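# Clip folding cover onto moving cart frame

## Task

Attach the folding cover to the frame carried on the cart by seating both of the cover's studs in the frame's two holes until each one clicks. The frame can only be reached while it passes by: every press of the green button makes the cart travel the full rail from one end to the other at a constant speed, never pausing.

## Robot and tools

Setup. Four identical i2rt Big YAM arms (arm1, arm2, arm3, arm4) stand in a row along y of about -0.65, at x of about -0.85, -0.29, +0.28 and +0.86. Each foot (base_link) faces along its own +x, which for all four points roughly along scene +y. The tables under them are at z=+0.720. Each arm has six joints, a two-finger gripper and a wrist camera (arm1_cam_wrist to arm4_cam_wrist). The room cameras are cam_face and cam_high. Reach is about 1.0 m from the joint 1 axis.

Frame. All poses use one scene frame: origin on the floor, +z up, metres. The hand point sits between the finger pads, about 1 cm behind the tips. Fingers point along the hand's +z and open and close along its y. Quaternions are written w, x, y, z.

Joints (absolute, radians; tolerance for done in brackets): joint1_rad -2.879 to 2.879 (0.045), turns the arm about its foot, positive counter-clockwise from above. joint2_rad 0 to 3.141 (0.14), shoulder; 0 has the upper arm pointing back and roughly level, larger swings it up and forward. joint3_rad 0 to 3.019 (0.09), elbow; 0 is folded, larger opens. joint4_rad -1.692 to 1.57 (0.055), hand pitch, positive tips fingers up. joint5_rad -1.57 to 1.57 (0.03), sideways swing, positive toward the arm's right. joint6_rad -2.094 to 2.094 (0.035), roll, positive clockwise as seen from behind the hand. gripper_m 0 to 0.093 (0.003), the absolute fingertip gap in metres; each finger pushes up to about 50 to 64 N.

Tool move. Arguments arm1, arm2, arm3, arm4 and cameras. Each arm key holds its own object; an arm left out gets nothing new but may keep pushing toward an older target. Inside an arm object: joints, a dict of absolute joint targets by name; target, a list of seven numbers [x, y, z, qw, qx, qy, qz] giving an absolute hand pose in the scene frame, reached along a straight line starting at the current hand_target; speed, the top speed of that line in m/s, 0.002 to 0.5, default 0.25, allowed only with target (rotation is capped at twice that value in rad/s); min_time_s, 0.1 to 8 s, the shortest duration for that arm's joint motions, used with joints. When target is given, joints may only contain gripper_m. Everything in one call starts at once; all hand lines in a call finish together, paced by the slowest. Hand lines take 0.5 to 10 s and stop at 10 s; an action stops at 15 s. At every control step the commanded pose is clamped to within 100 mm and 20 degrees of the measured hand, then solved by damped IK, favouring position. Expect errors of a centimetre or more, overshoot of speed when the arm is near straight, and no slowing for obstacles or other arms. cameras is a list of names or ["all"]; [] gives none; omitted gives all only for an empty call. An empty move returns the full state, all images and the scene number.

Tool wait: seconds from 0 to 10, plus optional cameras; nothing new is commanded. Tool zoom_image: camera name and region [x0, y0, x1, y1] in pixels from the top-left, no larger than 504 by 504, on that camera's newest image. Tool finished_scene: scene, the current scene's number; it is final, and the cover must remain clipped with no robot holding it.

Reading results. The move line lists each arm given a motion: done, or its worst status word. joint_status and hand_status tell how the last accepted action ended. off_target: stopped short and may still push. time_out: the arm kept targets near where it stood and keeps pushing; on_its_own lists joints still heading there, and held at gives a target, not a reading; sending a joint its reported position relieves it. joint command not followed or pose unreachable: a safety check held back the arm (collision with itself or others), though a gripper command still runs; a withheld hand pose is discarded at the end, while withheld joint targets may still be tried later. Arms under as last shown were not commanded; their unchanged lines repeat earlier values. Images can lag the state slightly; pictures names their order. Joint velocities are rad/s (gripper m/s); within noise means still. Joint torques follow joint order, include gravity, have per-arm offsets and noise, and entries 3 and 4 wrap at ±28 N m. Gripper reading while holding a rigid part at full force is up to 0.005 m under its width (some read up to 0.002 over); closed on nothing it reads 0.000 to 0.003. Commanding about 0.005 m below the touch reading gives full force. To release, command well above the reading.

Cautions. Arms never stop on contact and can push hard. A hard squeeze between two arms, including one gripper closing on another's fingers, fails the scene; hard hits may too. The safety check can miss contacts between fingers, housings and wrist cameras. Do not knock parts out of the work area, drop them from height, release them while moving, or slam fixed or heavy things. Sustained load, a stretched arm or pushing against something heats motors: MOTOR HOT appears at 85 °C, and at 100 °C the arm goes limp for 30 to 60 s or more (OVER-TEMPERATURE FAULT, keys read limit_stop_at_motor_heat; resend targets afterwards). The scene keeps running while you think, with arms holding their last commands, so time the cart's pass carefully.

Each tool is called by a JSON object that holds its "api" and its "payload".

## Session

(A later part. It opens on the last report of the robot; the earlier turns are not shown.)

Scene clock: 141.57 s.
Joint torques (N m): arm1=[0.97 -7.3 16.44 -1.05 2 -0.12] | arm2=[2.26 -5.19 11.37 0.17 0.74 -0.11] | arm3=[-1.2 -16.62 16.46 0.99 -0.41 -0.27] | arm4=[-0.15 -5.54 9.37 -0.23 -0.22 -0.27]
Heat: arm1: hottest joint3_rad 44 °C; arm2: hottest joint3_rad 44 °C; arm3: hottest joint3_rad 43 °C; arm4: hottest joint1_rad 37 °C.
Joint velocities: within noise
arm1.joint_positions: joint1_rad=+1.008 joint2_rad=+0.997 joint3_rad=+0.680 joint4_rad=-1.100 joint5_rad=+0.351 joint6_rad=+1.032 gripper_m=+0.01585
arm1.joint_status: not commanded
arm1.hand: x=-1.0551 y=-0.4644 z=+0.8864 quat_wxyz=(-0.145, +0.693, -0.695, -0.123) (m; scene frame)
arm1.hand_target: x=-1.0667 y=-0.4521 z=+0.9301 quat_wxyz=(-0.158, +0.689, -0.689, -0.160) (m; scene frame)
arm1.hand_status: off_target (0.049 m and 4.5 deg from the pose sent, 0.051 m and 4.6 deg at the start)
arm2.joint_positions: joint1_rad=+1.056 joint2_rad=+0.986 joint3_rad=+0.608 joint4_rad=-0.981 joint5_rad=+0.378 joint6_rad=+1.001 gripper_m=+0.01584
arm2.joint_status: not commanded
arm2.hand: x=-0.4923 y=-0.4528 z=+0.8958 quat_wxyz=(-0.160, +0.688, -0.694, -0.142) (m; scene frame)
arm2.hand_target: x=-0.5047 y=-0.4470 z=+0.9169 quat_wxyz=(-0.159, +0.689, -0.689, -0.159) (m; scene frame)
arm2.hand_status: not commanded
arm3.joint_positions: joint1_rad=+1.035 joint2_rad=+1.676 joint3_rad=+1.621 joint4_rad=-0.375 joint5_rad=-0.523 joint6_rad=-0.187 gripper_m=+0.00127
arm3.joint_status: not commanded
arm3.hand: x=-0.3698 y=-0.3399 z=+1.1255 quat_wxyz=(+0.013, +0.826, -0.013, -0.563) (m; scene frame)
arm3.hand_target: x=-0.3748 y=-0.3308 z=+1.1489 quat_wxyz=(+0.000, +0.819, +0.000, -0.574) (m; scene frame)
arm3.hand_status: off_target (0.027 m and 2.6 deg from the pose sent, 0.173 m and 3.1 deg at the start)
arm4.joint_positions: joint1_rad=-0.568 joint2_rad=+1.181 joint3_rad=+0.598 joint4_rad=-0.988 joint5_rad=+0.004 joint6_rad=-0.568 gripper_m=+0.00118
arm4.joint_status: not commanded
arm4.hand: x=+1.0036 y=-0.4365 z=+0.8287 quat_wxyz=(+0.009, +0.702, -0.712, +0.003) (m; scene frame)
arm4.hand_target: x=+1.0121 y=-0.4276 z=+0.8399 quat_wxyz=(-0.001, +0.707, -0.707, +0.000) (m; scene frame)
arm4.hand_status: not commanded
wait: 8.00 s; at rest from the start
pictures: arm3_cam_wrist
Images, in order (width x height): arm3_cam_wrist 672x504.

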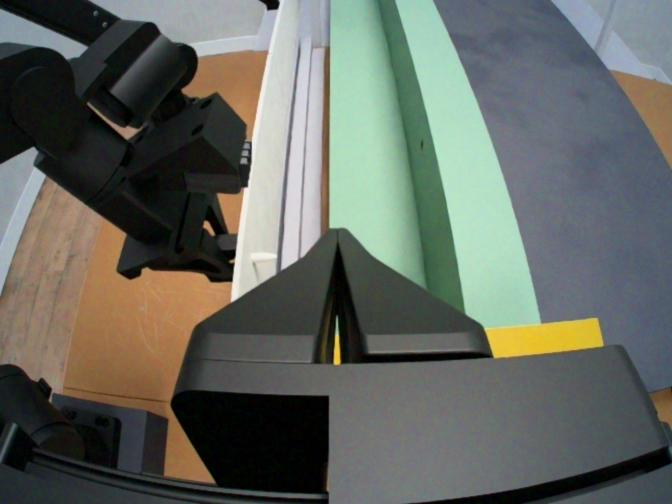

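{"api": "move", "payload": {"arm1": {"target": [-1.0640, -0.3920, 0.9315, -0.15907, 0.68899, -0.68899, -0.15907], "speed": 0.018}, "arm2": {"target": [-0.5020, -0.3870, 0.9165, -0.15907, 0.68899, -0.68899, -0.15907], "speed": 0.018}, "cameras": ["arm3_cam_wrist", "arm1_cam_wrist", "arm2_cam_wrist"]}}

Scene clock: 145.67 s.
Joint torques (N m): arm1=[-3.14 -5.77 17.14 1.09 2.07 -0.45] | arm2=[0.62 -4.42 11.48 1.81 0.81 -0.22] | arm3=[-1.2 -16.67 16.44 0.99 -0.41 -0.27] | arm4=[-0.5 -5.6 9.44 -0.18 -0.26 -0.29]
Heat: arm1: hottest joint3_rad 44 °C; arm2: hottest joint3_rad 44 °C; arm3: hottest joint3_rad 43 °C; arm4: hottest joint1_rad 37 °C.
move: arm1 off_target; arm2 off_target
Joint velocities: within noise
arm1.joint_positions: joint1_rad=+0.873 joint2_rad=+1.040 joint3_rad=+0.717 joint4_rad=-1.062 joint5_rad=+0.306 joint6_rad=+0.882 gripper_m=+0.01594
arm1.joint_status: not commanded
arm1.hand: x=-1.0506 y=-0.4303 z=+0.8891 quat_wxyz=(-0.137, +0.700, -0.692, -0.114) (m; scene frame)
arm1.hand_target: x=-1.0611 y=-0.3967 z=+0.9316 quat_wxyz=(-0.160, +0.688, -0.690, -0.157) (m; scene frame)
arm1.hand_status: off_target (0.059 m and 5.9 deg from the pose sent, 0.086 m and 4.5 deg at the start)
arm2.joint_positions: joint1_rad=+0.890 joint2_rad=+1.055 joint3_rad=+0.657 joint4_rad=-0.915 joint5_rad=+0.321 joint6_rad=+0.820 gripper_m=+0.01584
arm2.joint_status: not commanded
arm2.hand: x=-0.4886 y=-0.4077 z=+0.8977 quat_wxyz=(-0.153, +0.694, -0.690, -0.134) (m; scene frame)
arm2.hand_target: x=-0.5026 y=-0.3895 z=+0.9166 quat_wxyz=(-0.158, +0.690, -0.688, -0.160) (m; scene frame)
arm2.hand_status: off_target (0.031 m and 3.1 deg from the pose sent, 0.070 m and 2.0 deg at the start)
arm3, arm4: as last shown
pictures: arm1_cam_wrist, arm2_cam_wrist, arm3_cam_wrist
Images, in order (width x height): arm1_cam_wrist 672x504, arm2_cam_wrist 672x504, arm3_cam_wrist 672x504.

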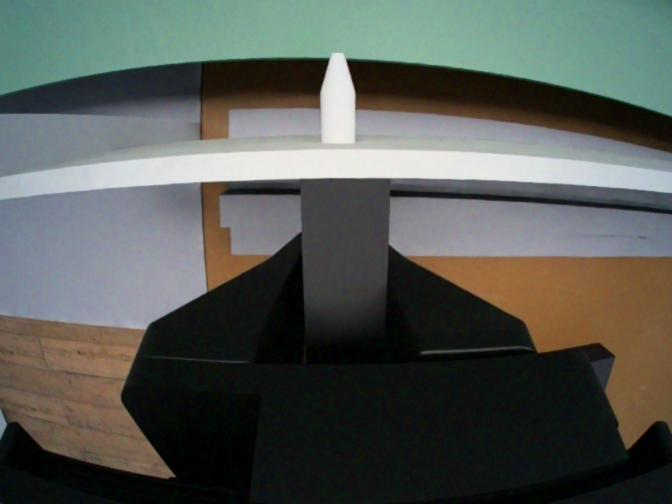

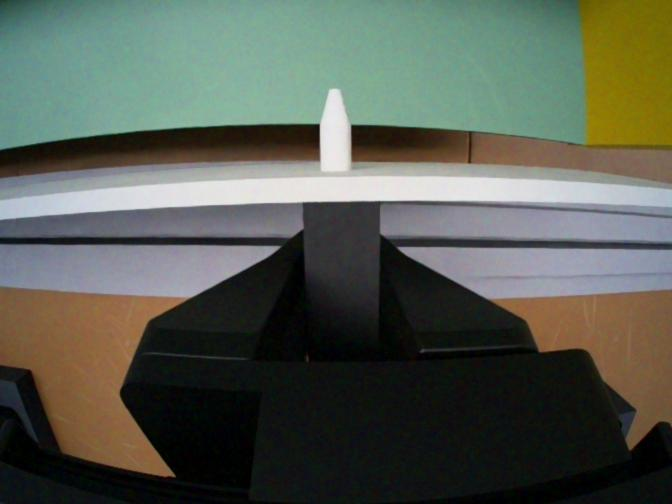

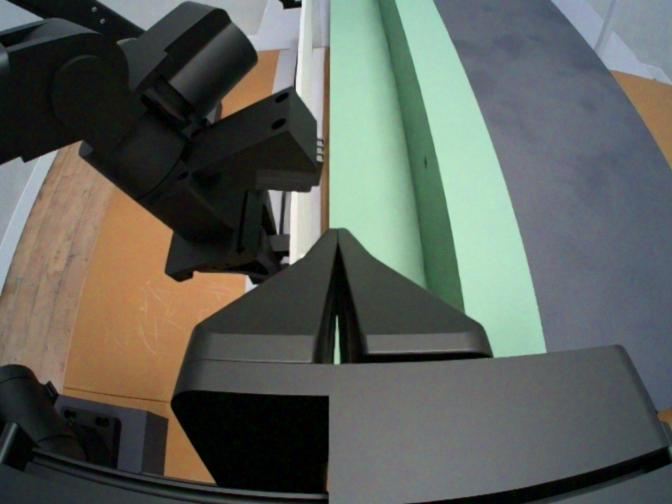

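{"api": "move", "payload": {"arm1": {"target": [-1.0410, -0.3225, 0.9290, -0.15907, 0.68899, -0.68899, -0.15907], "speed": 0.0112}, "arm2": {"target": [-0.4826, -0.3270, 0.9135, -0.15907, 0.68899, -0.68899, -0.15907], "speed": 0.0112}, "cameras": ["arm3_cam_wrist", "arm1_cam_wrist", "arm2_cam_wrist", "cam_high"]}}

Scene clock: 153.43 s.
Joint torques (N m): arm1=[-9.47 -4.84 19.34 4.18 3.27 -0.25] | arm2=[0.79 -5.6 11.07 1.81 0.72 0.33] | arm3=[-1.2 -16.67 16.46 0.99 -0.41 -0.28] | arm4=[-0.38 -5.77 9.39 -0.23 -0.21 -0.27]
Heat: arm1: hottest joint3_rad 44 °C; arm2: hottest joint3_rad 44 °C; arm3: hottest joint3_rad 44 °C; arm4: hottest joint1_rad 37 °C.
move: arm1 off_target; arm2 off_target
Joint velocities: within noise
arm1.joint_positions: joint1_rad=+0.740 joint2_rad=+1.065 joint3_rad=+0.715 joint4_rad=-1.062 joint5_rad=+0.216 joint6_rad=+0.670 gripper_m=+0.01600
arm1.joint_status: not commanded
arm1.hand: x=-1.0304 y=-0.4158 z=+0.8776 quat_wxyz=(-0.108, +0.735, -0.664, -0.079) (m; scene frame)
arm1.hand_target: x=-1.0336 y=-0.3440 z=+0.9308 quat_wxyz=(-0.161, +0.687, -0.691, -0.155) (m; scene frame)
arm1.hand_status: off_target (0.107 m and 12.4 deg from the pose sent, 0.115 m and 5.9 deg at the start; pose on its path clipped on 36 of 221 steps)
arm2.joint_positions: joint1_rad=+0.689 joint2_rad=+1.139 joint3_rad=+0.711 joint4_rad=-0.817 joint5_rad=+0.257 joint6_rad=+0.572 gripper_m=+0.01606
arm2.joint_status: not commanded
arm2.hand: x=-0.4714 y=-0.3460 z=+0.8981 quat_wxyz=(-0.153, +0.710, -0.674, -0.135) (m; scene frame)
arm2.hand_target: x=-0.4806 y=-0.3271 z=+0.9133 quat_wxyz=(-0.159, +0.690, -0.688, -0.158) (m; scene frame)
arm2.hand_status: off_target (0.027 m and 4.1 deg from the pose sent, 0.082 m and 3.1 deg at the start)
arm3, arm4: as last shown
pictures: arm1_cam_wrist, arm2_cam_wrist, arm3_cam_wrist, cam_high
Images, in order (width x height): arm1_cam_wrist 672x504, arm2_cam_wrist 672x504, arm3_cam_wrist 672x504, cam_high 896x504.

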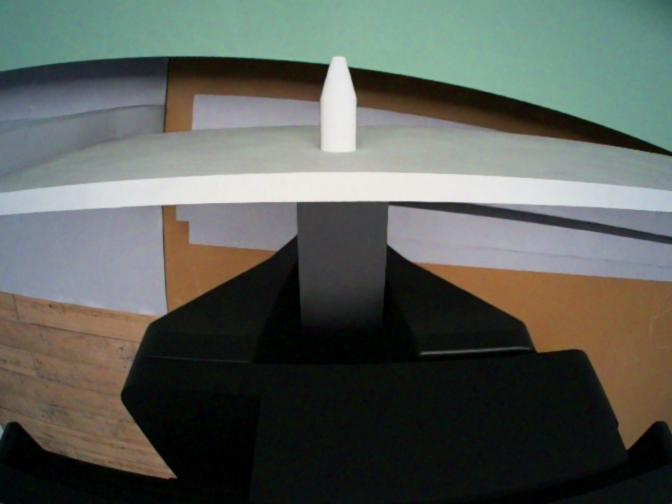

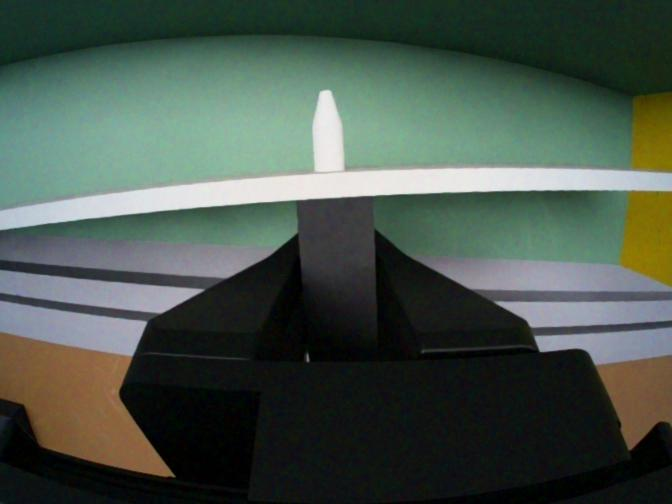

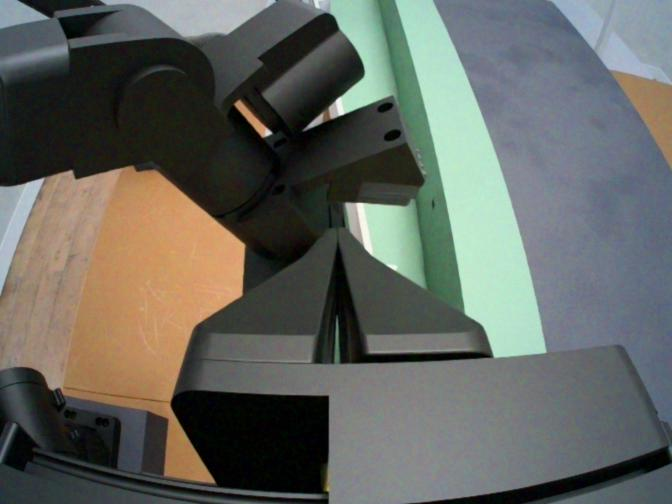

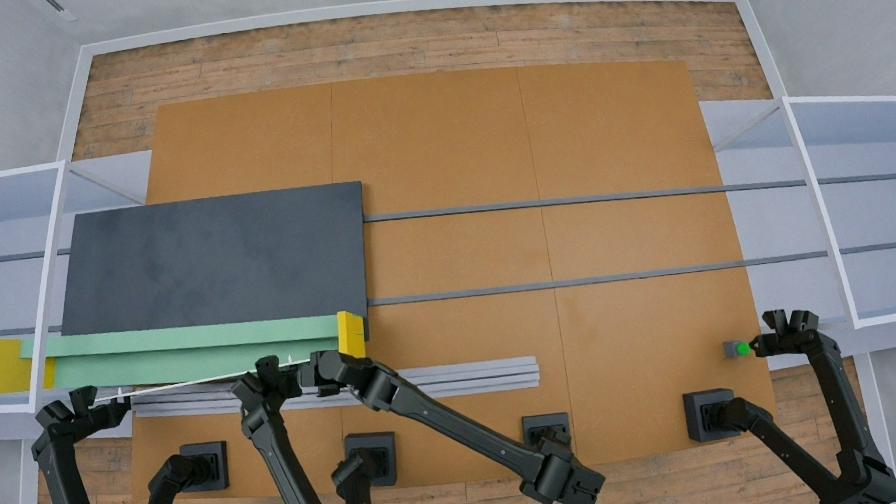

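{"api": "move", "payload": {"arm1": {"target": [-1.0150, -0.4350, 0.9300, -0.15907, 0.68899, -0.68899, -0.15907], "speed": 0.06}, "arm2": {"target": [-0.4560, -0.4050, 0.9135, -0.15907, 0.68899, -0.68899, -0.15907], "speed": 0.06}, "arm3": {"target": [-0.285, -0.33, 1.15, 0, 0.81915, 0, -0.57358], "speed": 0.06}, "cameras": ["arm1_cam_wrist", "cam_high"]}}

Scene clock: 156.13 s.
Joint torques (N m): arm1=[0.91 -6.18 11.79 0.23 2 0.13] | arm2=[2.32 -5.25 8.88 0.64 0.79 0.07] | arm3=[-1.14 -15.91 10.76 1.16 -0.42 -0.27] | arm4=[-0.21 -5.48 9.43 -0.25 -0.24 -0.28]
Heat: arm1: hottest joint3_rad 44 °C; arm2: hottest joint3_rad 43 °C; arm3: hottest joint3_rad 44 °C; arm4: hottest joint1_rad 37 °C.
move: arm1 off_target; arm2 done; arm3 done
Joint velocities: within noise
arm1.joint_positions: joint1_rad=+0.826 joint2_rad=+0.878 joint3_rad=+0.672 joint4_rad=-1.108 joint5_rad=+0.306 joint6_rad=+0.809 gripper_m=+0.01600
arm1.joint_status: not commanded
arm1.hand: x=-1.0181 y=-0.4389 z=+0.9097 quat_wxyz=(-0.140, +0.701, -0.685, -0.141) (m; scene frame)
arm1.hand_target: x=-1.0158 y=-0.4333 z=+0.9300 quat_wxyz=(-0.160, +0.689, -0.688, -0.161) (m; scene frame)
arm1.hand_status: off_target (0.021 m and 3.3 deg from the pose sent, 0.058 m and 12.4 deg at the start)
arm2.joint_positions: joint1_rad=+0.801 joint2_rad=+0.934 joint3_rad=+0.599 joint4_rad=-0.909 joint5_rad=+0.300 joint6_rad=+0.725 gripper_m=+0.01605
arm2.joint_status: not commanded
arm2.hand: x=-0.4562 y=-0.4065 z=+0.9058 quat_wxyz=(-0.154, +0.692, -0.689, -0.154) (m; scene frame)
arm2.hand_target: x=-0.4583 y=-0.4059 z=+0.9139 quat_wxyz=(-0.158, +0.689, -0.689, -0.160) (m; scene frame)
arm2.hand_status: done (0.008 m and 0.9 deg from the pose sent, 0.063 m and 4.1 deg at the start)
arm3.joint_positions: joint1_rad=+0.930 joint2_rad=+1.511 joint3_rad=+1.473 joint4_rad=-0.375 joint5_rad=-0.612 joint6_rad=-0.233 gripper_m=+0.00127
arm3.joint_status: not commanded
arm3.hand: x=-0.2888 y=-0.3258 z=+1.1517 quat_wxyz=(+0.002, +0.816, -0.009, -0.578) (m; scene frame)
arm3.hand_target: x=-0.2829 y=-0.3256 z=+1.1513 quat_wxyz=(-0.002, +0.818, -0.003, -0.575) (m; scene frame)
arm3.hand_status: done (0.006 m and 1.2 deg from the pose sent, 0.089 m and 2.6 deg at the start)
arm4: as last shown
pictures: arm1_cam_wrist, cam_high
Images, in order (width x height): arm1_cam_wrist 672x504, cam_high 896x504.

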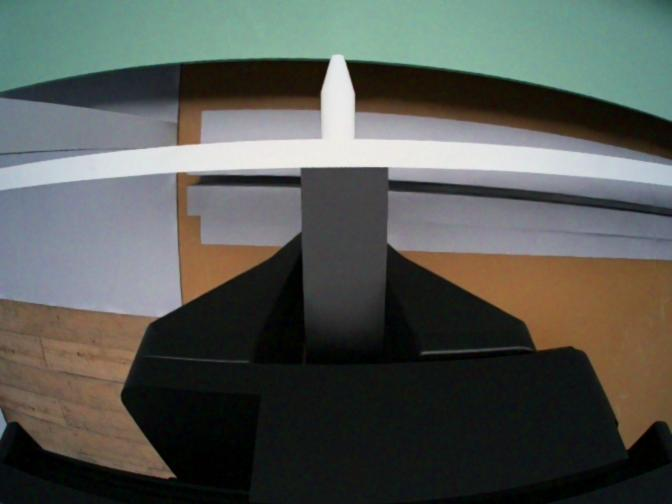

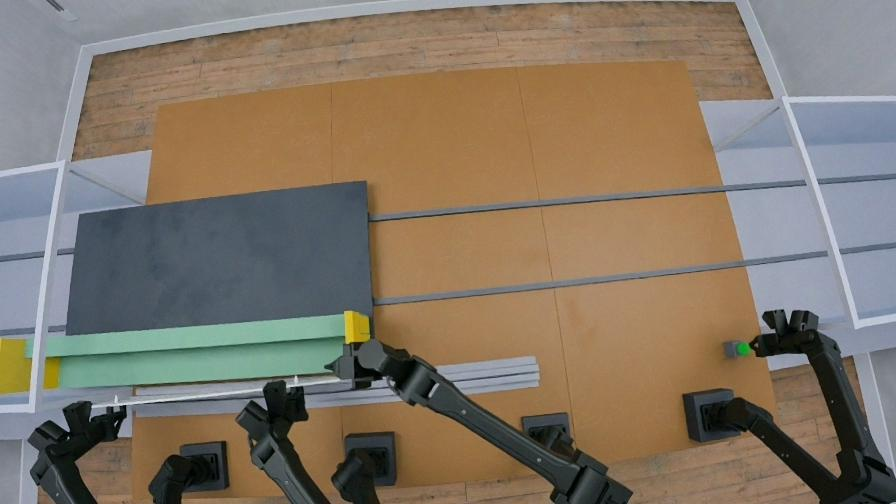

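{"api": "move", "payload": {"arm1": {"target": [-0.9400, -0.4150, 0.9120, -0.15907, 0.68899, -0.68899, -0.15907], "speed": 0.025}, "arm2": {"target": [-0.3820, -0.4050, 0.9050, -0.15907, 0.68899, -0.68899, -0.15907], "speed": 0.025}, "arm3": {"target": [-0.215, -0.33, 1.15, 0, 0.81915, 0, -0.57358], "speed": 0.025}, "cameras": ["arm1_cam_wrist", "arm2_cam_wrist", "arm3_cam_wrist", "cam_high"]}}

Scene clock: 160.17 s.
Joint torques (N m): arm1=[-1.44 -4.54 11.92 2.15 0.88 -0.2] | arm2=[0.73 -3.78 9.51 1.03 0.25 -0.19] | arm3=[-1.2 -13.74 10.76 0.94 -0.47 -0.28] | arm4=[-0.67 -5.71 9.48 -0.25 -0.22 -0.28]
Heat: arm1: hottest joint3_rad 43 °C; arm2: hottest joint3_rad 43 °C; arm3: hottest joint3_rad 44 °C; arm4: hottest joint1_rad 37 °C.
move: arm1 off_target; arm2 off_target; arm3 done
Joint velocities: within noise
arm1.joint_positions: joint1_rad=+0.513 joint2_rad=+0.736 joint3_rad=+0.564 joint4_rad=-1.093 joint5_rad=+0.216 joint6_rad=+0.518 gripper_m=+0.01600
arm1.joint_status: not commanded
arm1.hand: x=-0.9413 y=-0.4304 z=+0.8900 quat_wxyz=(-0.136, +0.698, -0.692, -0.126) (m; scene frame)
arm1.hand_target: x=-0.9405 y=-0.4164 z=+0.9115 quat_wxyz=(-0.157, +0.688, -0.690, -0.159) (m; scene frame)
arm1.hand_status: off_target (0.027 m and 4.7 deg from the pose sent, 0.082 m and 3.3 deg at the start)
arm2.joint_positions: joint1_rad=+0.524 joint2_rad=+0.768 joint3_rad=+0.485 joint4_rad=-0.911 joint5_rad=+0.206 joint6_rad=+0.475 gripper_m=+0.01600
arm2.joint_status: not commanded
arm2.hand: x=-0.3802 y=-0.4090 z=+0.8927 quat_wxyz=(-0.153, +0.686, -0.696, -0.147) (m; scene frame)
arm2.hand_target: x=-0.3806 y=-0.4041 z=+0.9048 quat_wxyz=(-0.159, +0.686, -0.692, -0.159) (m; scene frame)
arm2.hand_status: off_target (0.013 m and 1.8 deg from the pose sent, 0.074 m and 0.9 deg at the start)
arm3.joint_positions: joint1_rad=+0.852 joint2_rad=+1.377 joint3_rad=+1.333 joint4_rad=-0.402 joint5_rad=-0.696 joint6_rad=-0.282 gripper_m=+0.00127
arm3.joint_status: not commanded
arm3.hand: x=-0.2240 y=-0.3327 z=+1.1497 quat_wxyz=(+0.007, +0.817, -0.004, -0.577) (m; scene frame)
arm3.hand_target: x=-0.2171 y=-0.3338 z=+1.1502 quat_wxyz=(+0.003, +0.819, +0.002, -0.574) (m; scene frame)
arm3.hand_status: done (0.009 m and 1.0 deg from the pose sent, 0.074 m and 1.2 deg at the start)
arm4: as last shown
pictures: arm1_cam_wrist, arm2_cam_wrist, arm3_cam_wrist, cam_high
Images, in order (width x height): arm1_cam_wrist 672x504, arm2_cam_wrist 672x504, arm3_cam_wrist 672x504, cam_high 896x504.

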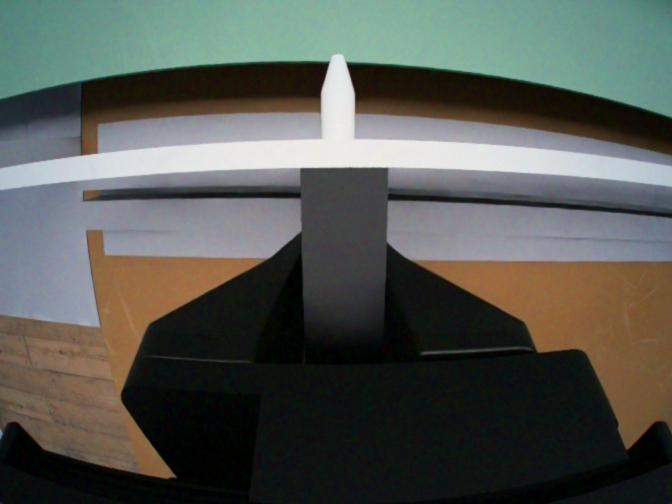

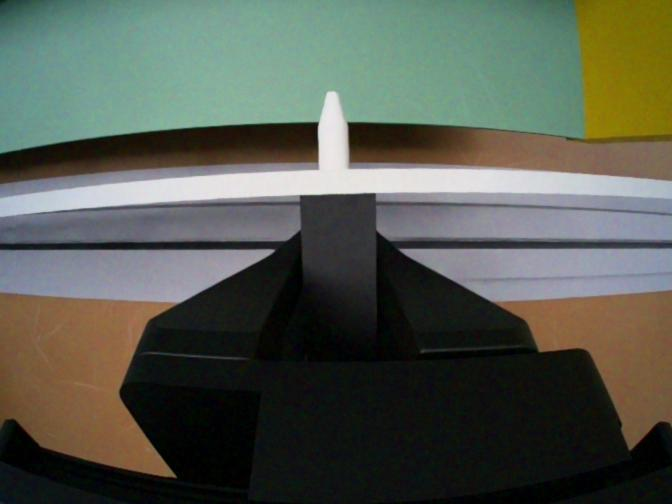

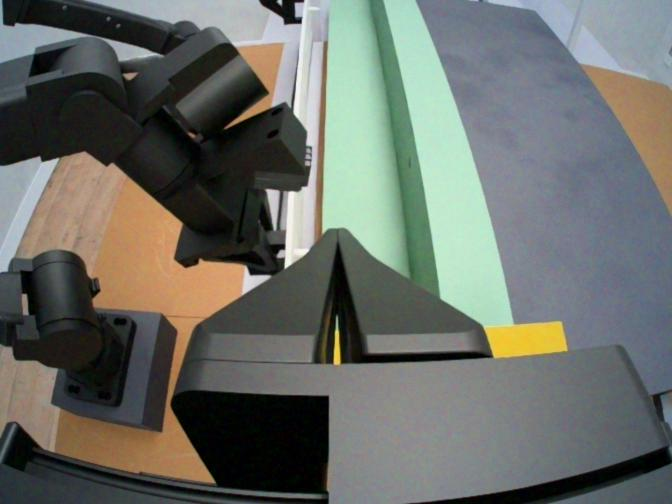

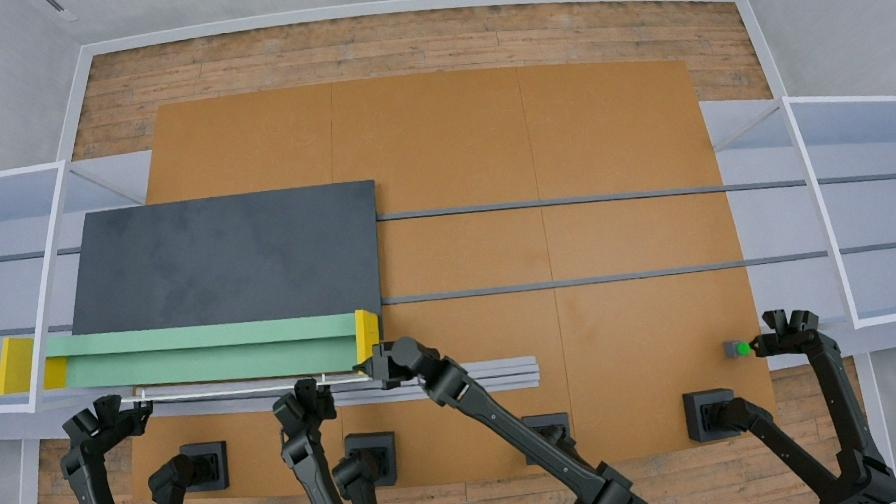

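{"api": "move", "payload": {"arm1": {"target": [-0.9320, -0.3225, 0.9120, -0.15907, 0.68899, -0.68899, -0.15907], "speed": 0.0125}, "arm2": {"target": [-0.3730, -0.3230, 0.9080, -0.15907, 0.68899, -0.68899, -0.15907], "speed": 0.0125}, "arm3": {"target": [-0.150, -0.31, 1.15, 0, 0.81915, 0, -0.57358], "speed": 0.0125}, "cameras": ["arm1_cam_wrist", "arm2_cam_wrist", "arm3_cam_wrist", "cam_high"]}}

{"api": "zoom_image", "payload": {"camera": "arm3_cam_wrist", "region": [280, 60, 480, 260]}}

Scene clock: 168.93 s.
Joint torques (N m): arm1=[-1.14 -4.37 18.65 3.32 0.71 -0.31] | arm2=[1.03 -3.96 13.35 3.45 0.14 -0.21] | arm3=[-1.2 -12.34 10.63 0.85 -0.54 -0.26] | arm4=[-0.09 -5.66 9.5 -0.28 -0.23 -0.27]
Heat: arm1: hottest joint3_rad 44 °C; arm2: hottest joint3_rad 44 °C; arm3: hottest joint3_rad 44 °C; arm4: hottest joint1_rad 37 °C.
move: arm1 off_target; arm2 off_target; arm3 done
Joint velocities: within noise
arm1.joint_positions: joint1_rad=+0.299 joint2_rad=+0.956 joint3_rad=+0.596 joint4_rad=-0.956 joint5_rad=+0.142 joint6_rad=+0.340 gripper_m=+0.01600
arm1.joint_status: not commanded
arm1.hand: x=-0.9192 y=-0.3804 z=+0.8592 quat_wxyz=(-0.114, +0.696, -0.703, -0.090) (m; scene frame)
arm1.hand_target: x=-0.9287 y=-0.3308 z=+0.9148 quat_wxyz=(-0.160, +0.686, -0.692, -0.158) (m; scene frame)
arm1.hand_status: off_target (0.079 m and 9.6 deg from the pose sent, 0.111 m and 4.7 deg at the start)
arm2.joint_positions: joint1_rad=+0.349 joint2_rad=+0.973 joint3_rad=+0.551 joint4_rad=-0.843 joint5_rad=+0.134 joint6_rad=+0.310 gripper_m=+0.01589
arm2.joint_status: not commanded
arm2.hand: x=-0.3596 y=-0.3688 z=+0.8743 quat_wxyz=(-0.129, +0.696, -0.699, -0.103) (m; scene frame)
arm2.hand_target: x=-0.3719 y=-0.3291 z=+0.9105 quat_wxyz=(-0.158, +0.689, -0.689, -0.159) (m; scene frame)
arm2.hand_status: off_target (0.058 m and 7.4 deg from the pose sent, 0.088 m and 1.8 deg at the start)
arm3.joint_positions: joint1_rad=+0.706 joint2_rad=+1.308 joint3_rad=+1.276 joint4_rad=-0.475 joint5_rad=-0.819 joint6_rad=-0.373 gripper_m=+0.00127
arm3.joint_status: not commanded
arm3.hand: x=-0.1568 y=-0.3072 z=+1.1491 quat_wxyz=(+0.004, +0.817, -0.006, -0.576) (m; scene frame)
arm3.hand_target: x=-0.1502 y=-0.3093 z=+1.1498 quat_wxyz=(+0.000, +0.819, +0.000, -0.574) (m; scene frame)
arm3.hand_status: done (0.007 m and 0.9 deg from the pose sent, 0.077 m and 1.0 deg at the start)
arm4: as last shown
pictures: arm1_cam_wrist, arm2_cam_wrist, arm3_cam_wrist, cam_high
Images, in order (width x height): arm1_cam_wrist 672x504, arm2_cam_wrist 672x504, arm3_cam_wrist 672x504, cam_high 896x504.

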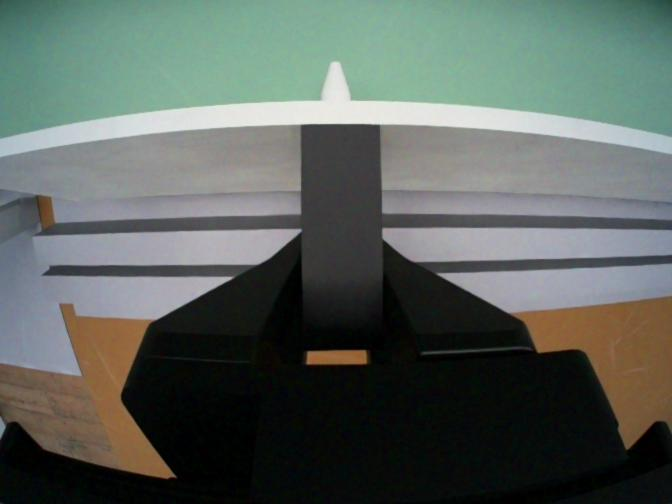

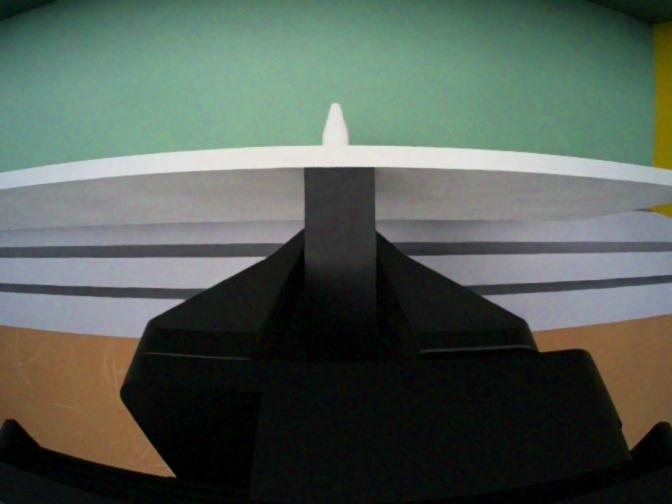

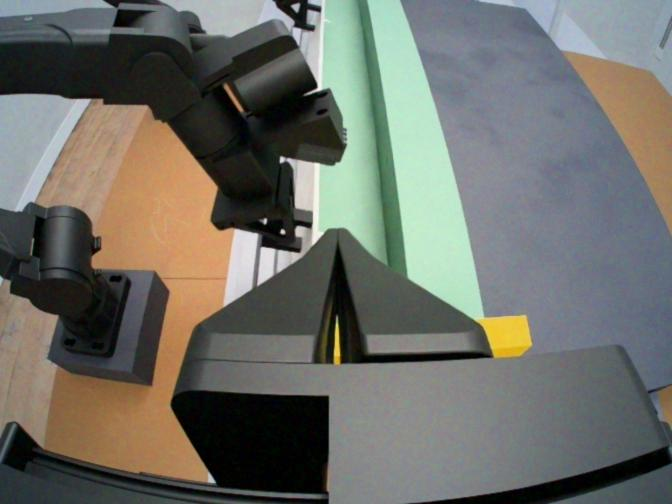

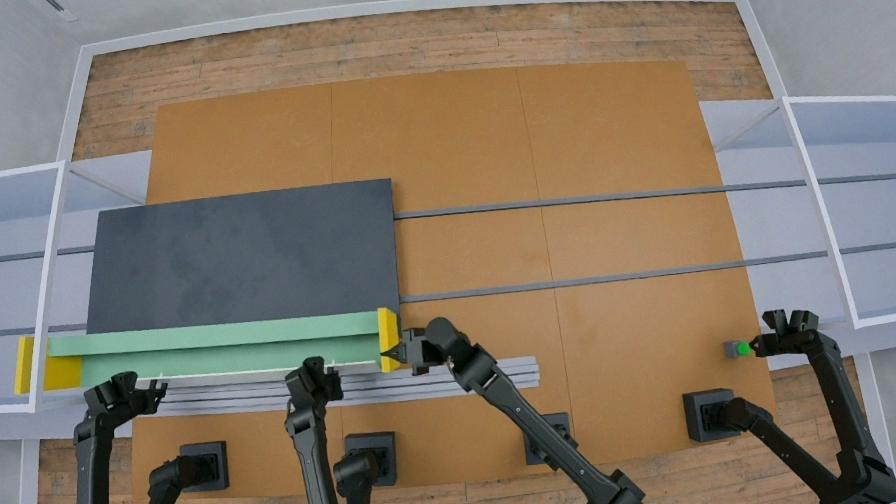

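Scaled by 2.520 from the camera's 672x504 image, which has a finer 960x720 frame.

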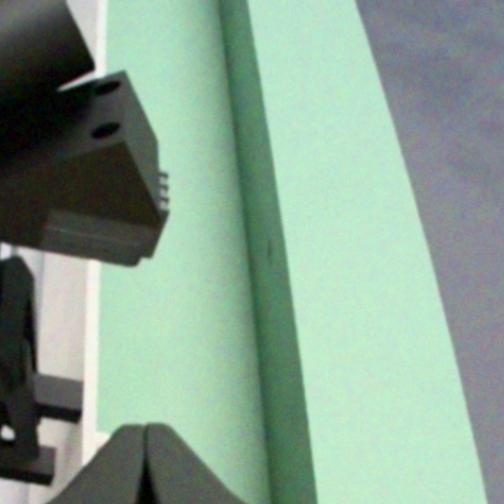

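{"api": "move", "payload": {"arm1": {"target": [-0.9190, -0.3850, 0.9420, -0.15907, 0.68899, -0.68899, -0.15907], "speed": 0.035}, "arm2": {"target": [-0.3620, -0.3750, 0.9260, -0.15907, 0.68899, -0.68899, -0.15907], "speed": 0.035}, "cameras": ["arm1_cam_wrist", "arm2_cam_wrist", "arm3_cam_wrist"]}}

Scene clock: 171.63 s.
Joint torques (N m): arm1=[1.2 -5.07 16.92 0.85 1.15 -0.03] | arm2=[2.43 -4.89 10.15 1.17 0.29 0.06] | arm3=[-1.26 -12.4 10.67 0.85 -0.53 -0.28] | arm4=[-0.38 -5.54 9.42 -0.28 -0.23 -0.29]
Heat: arm1: hottest joint3_rad 45 °C; arm2: hottest joint3_rad 44 °C; arm3: hottest joint3_rad 44 °C; arm4: hottest joint1_rad 37 °C.
move: arm1 off_target; arm2 off_target
Joint velocities: within noise
arm1.joint_positions: joint1_rad=+0.322 joint2_rad=+0.779 joint3_rad=+0.596 joint4_rad=-1.070 joint5_rad=+0.144 joint6_rad=+0.340 gripper_m=+0.01600
arm1.joint_status: not commanded
arm1.hand: x=-0.9153 y=-0.4061 z=+0.8943 quat_wxyz=(-0.126, +0.699, -0.694, -0.120) (m; scene frame)
arm1.hand_target: x=-0.9204 y=-0.3864 z=+0.9406 quat_wxyz=(-0.159, +0.691, -0.687, -0.161) (m; scene frame)
arm1.hand_status: off_target (0.052 m and 6.0 deg from the pose sent, 0.083 m and 9.6 deg at the start)
arm2.joint_positions: joint1_rad=+0.356 joint2_rad=+0.822 joint3_rad=+0.551 joint4_rad=-0.912 joint5_rad=+0.142 joint6_rad=+0.297 gripper_m=+0.01584
arm2.joint_status: not commanded
arm2.hand: x=-0.3566 y=-0.3807 z=+0.9082 quat_wxyz=(-0.151, +0.695, -0.689, -0.138) (m; scene frame)
arm2.hand_target: x=-0.3620 y=-0.3744 z=+0.9255 quat_wxyz=(-0.160, +0.692, -0.686, -0.159) (m; scene frame)
arm2.hand_status: off_target (0.019 m and 2.7 deg from the pose sent, 0.052 m and 7.4 deg at the start)
arm3, arm4: as last shown
pictures: arm1_cam_wrist, arm2_cam_wrist, arm3_cam_wrist
Images, in order (width x height): arm1_cam_wrist 672x504, arm2_cam_wrist 672x504, arm3_cam_wrist 672x504.

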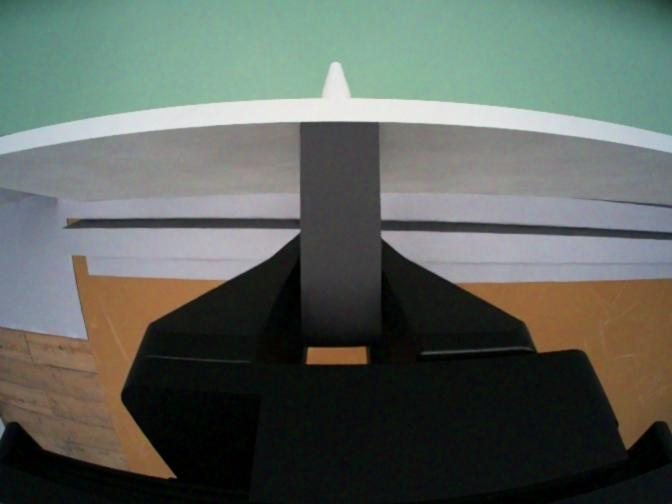

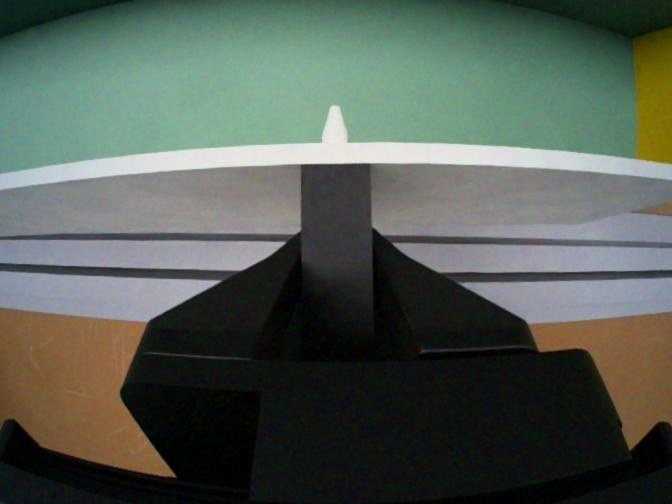

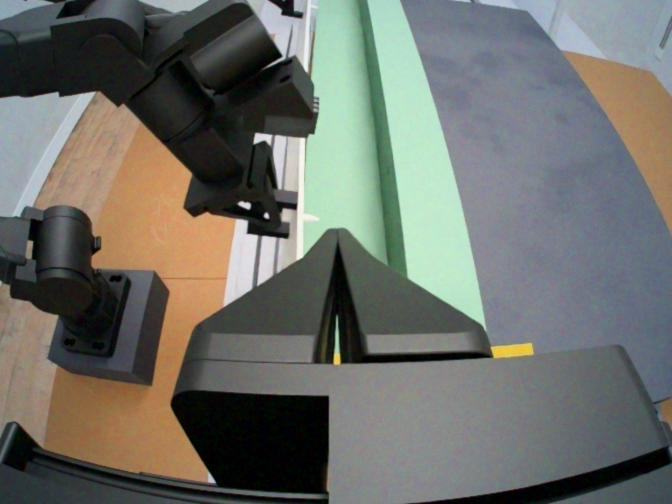

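{"api": "move", "payload": {"arm1": {"target": [-0.8890, -0.3820, 0.9450, -0.23604, 0.66655, -0.66655, -0.23604], "speed": 0.035}, "arm2": {"target": [-0.3310, -0.3790, 0.9240, -0.23604, 0.66655, -0.66655, -0.23604], "speed": 0.035}, "arm3": {"target": [-0.11, -0.31, 1.15, 0, 0.81915, 0, -0.57358], "speed": 0.035}, "cameras": ["arm1_cam_wrist", "arm2_cam_wrist", "arm3_cam_wrist"]}}

Scene clock: 176.13 s.
Joint torques (N m): arm1=[-1.08 -3.6 13.16 3.66 1.01 -0.51] | arm2=[0.44 -2.02 9.85 3.06 0.38 -0.32] | arm3=[-1.26 -11.11 10.63 0.77 -0.58 -0.3] | arm4=[-0.44 -5.36 9.44 -0.25 -0.21 -0.31]
Heat: arm1: hottest joint3_rad 45 °C; arm2: hottest joint3_rad 44 °C; arm3: hottest joint3_rad 44 °C; arm4: hottest joint1_rad 37 °C.
move: arm1 off_target; arm2 off_target; arm3 done
Joint velocities: within noise
arm1.joint_positions: joint1_rad=+0.247 joint2_rad=+0.592 joint3_rad=+0.518 joint4_rad=-0.962 joint5_rad=+0.164 joint6_rad=+0.269 gripper_m=+0.01600
arm1.joint_status: not commanded
arm1.hand: x=-0.8929 y=-0.4017 z=+0.9109 quat_wxyz=(-0.192, +0.673, -0.687, -0.198) (m; scene frame)
arm1.hand_target: x=-0.8894 y=-0.3841 z=+0.9448 quat_wxyz=(-0.236, +0.666, -0.668, -0.234) (m; scene frame)
arm1.hand_status: off_target (0.040 m and 7.1 deg from the pose sent, 0.062 m and 19.0 deg at the start)
arm2.joint_positions: joint1_rad=+0.292 joint2_rad=+0.594 joint3_rad=+0.401 joint4_rad=-0.782 joint5_rad=+0.150 joint6_rad=+0.236 gripper_m=+0.01584
arm2.joint_status: not commanded
arm2.hand: x=-0.3337 y=-0.3920 z=+0.9058 quat_wxyz=(-0.212, +0.671, -0.678, -0.214) (m; scene frame)
arm2.hand_target: x=-0.3330 y=-0.3800 z=+0.9241 quat_wxyz=(-0.235, +0.666, -0.667, -0.237) (m; scene frame)
arm2.hand_status: off_target (0.023 m and 4.0 deg from the pose sent, 0.030 m and 15.5 deg at the start)
arm3.joint_positions: joint1_rad=+0.630 joint2_rad=+1.248 joint3_rad=+1.233 joint4_rad=-0.538 joint5_rad=-0.883 joint6_rad=-0.433 gripper_m=+0.00127
arm3.joint_status: not commanded
arm3.hand: x=-0.1161 y=-0.3069 z=+1.1498 quat_wxyz=(+0.004, +0.818, -0.006, -0.576) (m; scene frame)
arm3.hand_target: x=-0.1100 y=-0.3095 z=+1.1500 quat_wxyz=(+0.000, +0.819, -0.001, -0.574) (m; scene frame)
arm3.hand_status: done (0.007 m and 0.9 deg from the pose sent, 0.047 m and 0.9 deg at the start)
arm4: as last shown
pictures: arm1_cam_wrist, arm2_cam_wrist, arm3_cam_wrist
Images, in order (width x height): arm1_cam_wrist 672x504, arm2_cam_wrist 672x504, arm3_cam_wrist 672x504.

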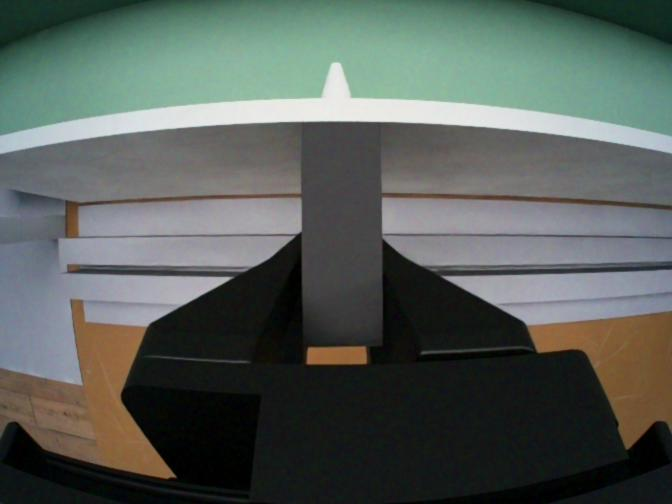

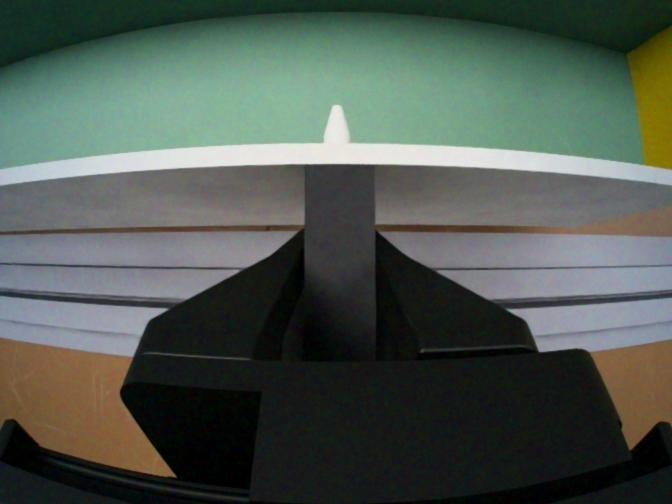

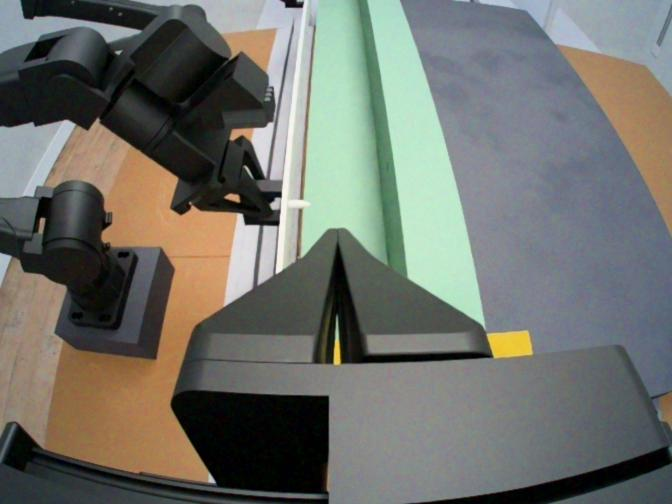

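{"api": "zoom_image", "payload": {"camera": "arm3_cam_wrist", "region": [240, 100, 440, 260]}}

Scaled by 2.520 from the camera's 672x504 image, which has a finer 960x720 frame.

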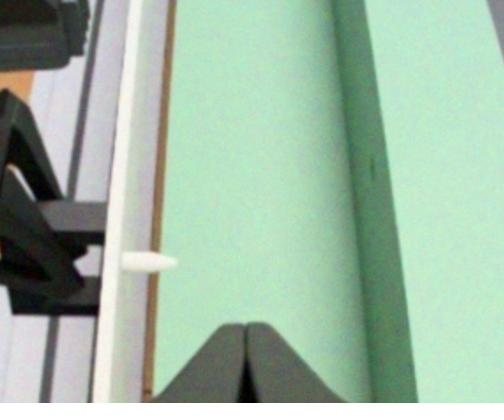

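{"api": "move", "payload": {"arm1": {"target": [-0.8420, -0.3220, 0.9430, -0.26489, 0.65562, -0.65562, -0.26489], "speed": 0.013}, "arm2": {"target": [-0.2860, -0.3240, 0.9230, -0.26489, 0.65562, -0.65562, -0.26489], "speed": 0.013}, "arm3": {"target": [-0.063, -0.31, 1.15, 0, 0.81915, 0, -0.57358], "speed": 0.013}, "cameras": ["arm1_cam_wrist", "arm2_cam_wrist", "arm3_cam_wrist"]}}

{"api": "zoom_image", "payload": {"camera": "arm3_cam_wrist", "region": [240, 100, 440, 260]}}

Scene clock: 183.20 s.
Joint torques (N m): arm1=[-0.97 -3.78 13.45 4.3 0.11 -0.37] | arm2=[0.44 -2.26 10.4 3.49 -0.08 -0.24] | arm3=[-1.2 -9.99 10.54 0.77 -0.65 -0.26] | arm4=[-0.32 -5.66 9.33 -0.27 -0.21 -0.27]
Heat: arm1: hottest joint3_rad 45 °C; arm2: hottest joint3_rad 43 °C; arm3: hottest joint3_rad 44 °C; arm4: hottest joint1_rad 37 °C.
move: arm1 off_target; arm2 off_target; arm3 done
Joint velocities: within noise
arm1.joint_positions: joint1_rad=-0.050 joint2_rad=+0.715 joint3_rad=+0.513 joint4_rad=-0.723 joint5_rad=+0.001 joint6_rad=+0.027 gripper_m=+0.01600
arm1.joint_status: not commanded
arm1.hand: x=-0.8462 y=-0.3467 z=+0.9075 quat_wxyz=(-0.218, +0.659, -0.681, -0.232) (m; scene frame)
arm1.hand_target: x=-0.8407 y=-0.3254 z=+0.9433 quat_wxyz=(-0.265, +0.653, -0.659, -0.264) (m; scene frame)
arm1.hand_status: off_target (0.043 m and 7.2 deg from the pose sent, 0.100 m and 12.0 deg at the start)
arm2.joint_positions: joint1_rad=+0.014 joint2_rad=+0.742 joint3_rad=+0.398 joint4_rad=-0.534 joint5_rad=-0.008 joint6_rad=+0.011 gripper_m=+0.01584
arm2.joint_status: not commanded
arm2.hand: x=-0.2887 y=-0.3421 z=+0.9013 quat_wxyz=(-0.239, +0.660, -0.670, -0.241) (m; scene frame)
arm2.hand_target: x=-0.2856 y=-0.3257 z=+0.9234 quat_wxyz=(-0.266, +0.654, -0.657, -0.263) (m; scene frame)
arm2.hand_status: off_target (0.028 m and 4.4 deg from the pose sent, 0.085 m and 9.0 deg at the start)
arm3.joint_positions: joint1_rad=+0.529 joint2_rad=+1.192 joint3_rad=+1.201 joint4_rad=-0.638 joint5_rad=-0.969 joint6_rad=-0.531 gripper_m=+0.00127
arm3.joint_status: not commanded
arm3.hand: x=-0.0688 y=-0.3067 z=+1.1511 quat_wxyz=(+0.003, +0.817, -0.004, -0.576) (m; scene frame)
arm3.hand_target: x=-0.0632 y=-0.3099 z=+1.1513 quat_wxyz=(+0.000, +0.818, +0.001, -0.575) (m; scene frame)
arm3.hand_status: done (0.007 m and 0.7 deg from the pose sent, 0.053 m and 0.9 deg at the start)
arm4.joint_positions: joint1_rad=-0.568 joint2_rad=+1.181 joint3_rad=+0.598 joint4_rad=-0.988 joint5_rad=+0.004 joint6_rad=-0.568 gripper_m=+0.00118
arm4.joint_status: not commanded
arm4.hand: x=+1.0036 y=-0.4365 z=+0.8287 quat_wxyz=(+0.009, +0.702, -0.712, +0.003) (m; scene frame)
arm4.hand_target: x=+1.0121 y=-0.4276 z=+0.8399 quat_wxyz=(-0.001, +0.707, -0.707, +0.000) (m; scene frame)
arm4.hand_status: not commanded
pictures: arm1_cam_wrist, arm2_cam_wrist, arm3_cam_wrist
Images, in order (width x height): arm1_cam_wrist 672x504, arm2_cam_wrist 672x504, arm3_cam_wrist 672x504.

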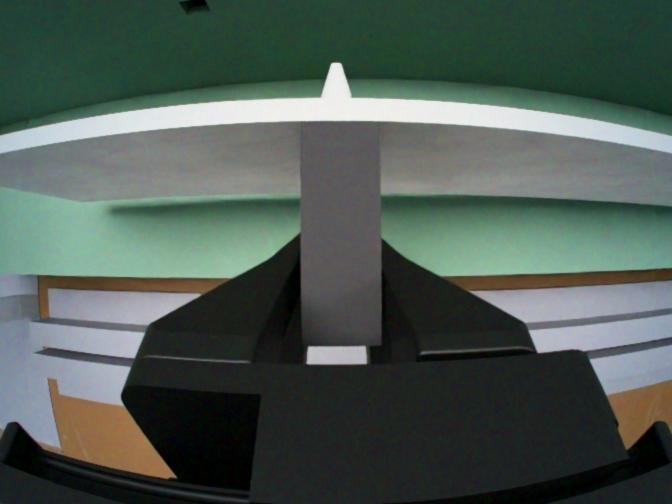

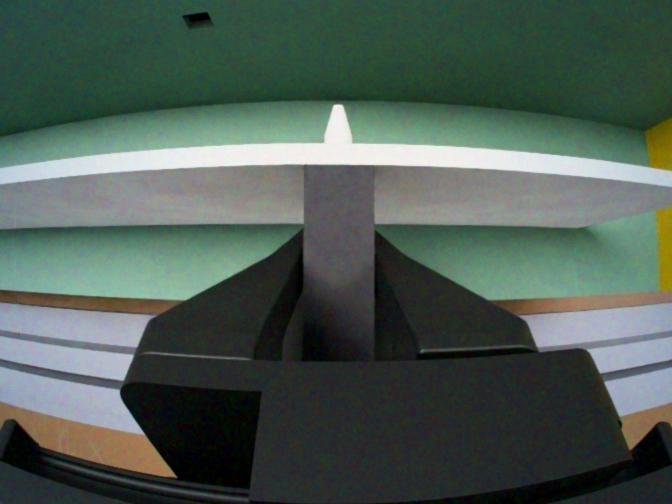

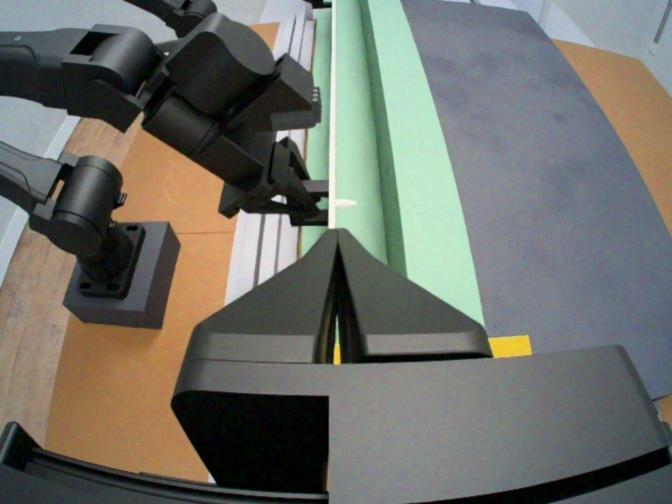

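Scaled by 2.520 from the camera's 672x504 image, which has a finer 960x720 frame.

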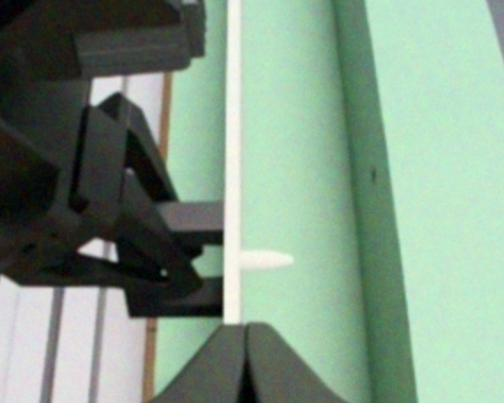

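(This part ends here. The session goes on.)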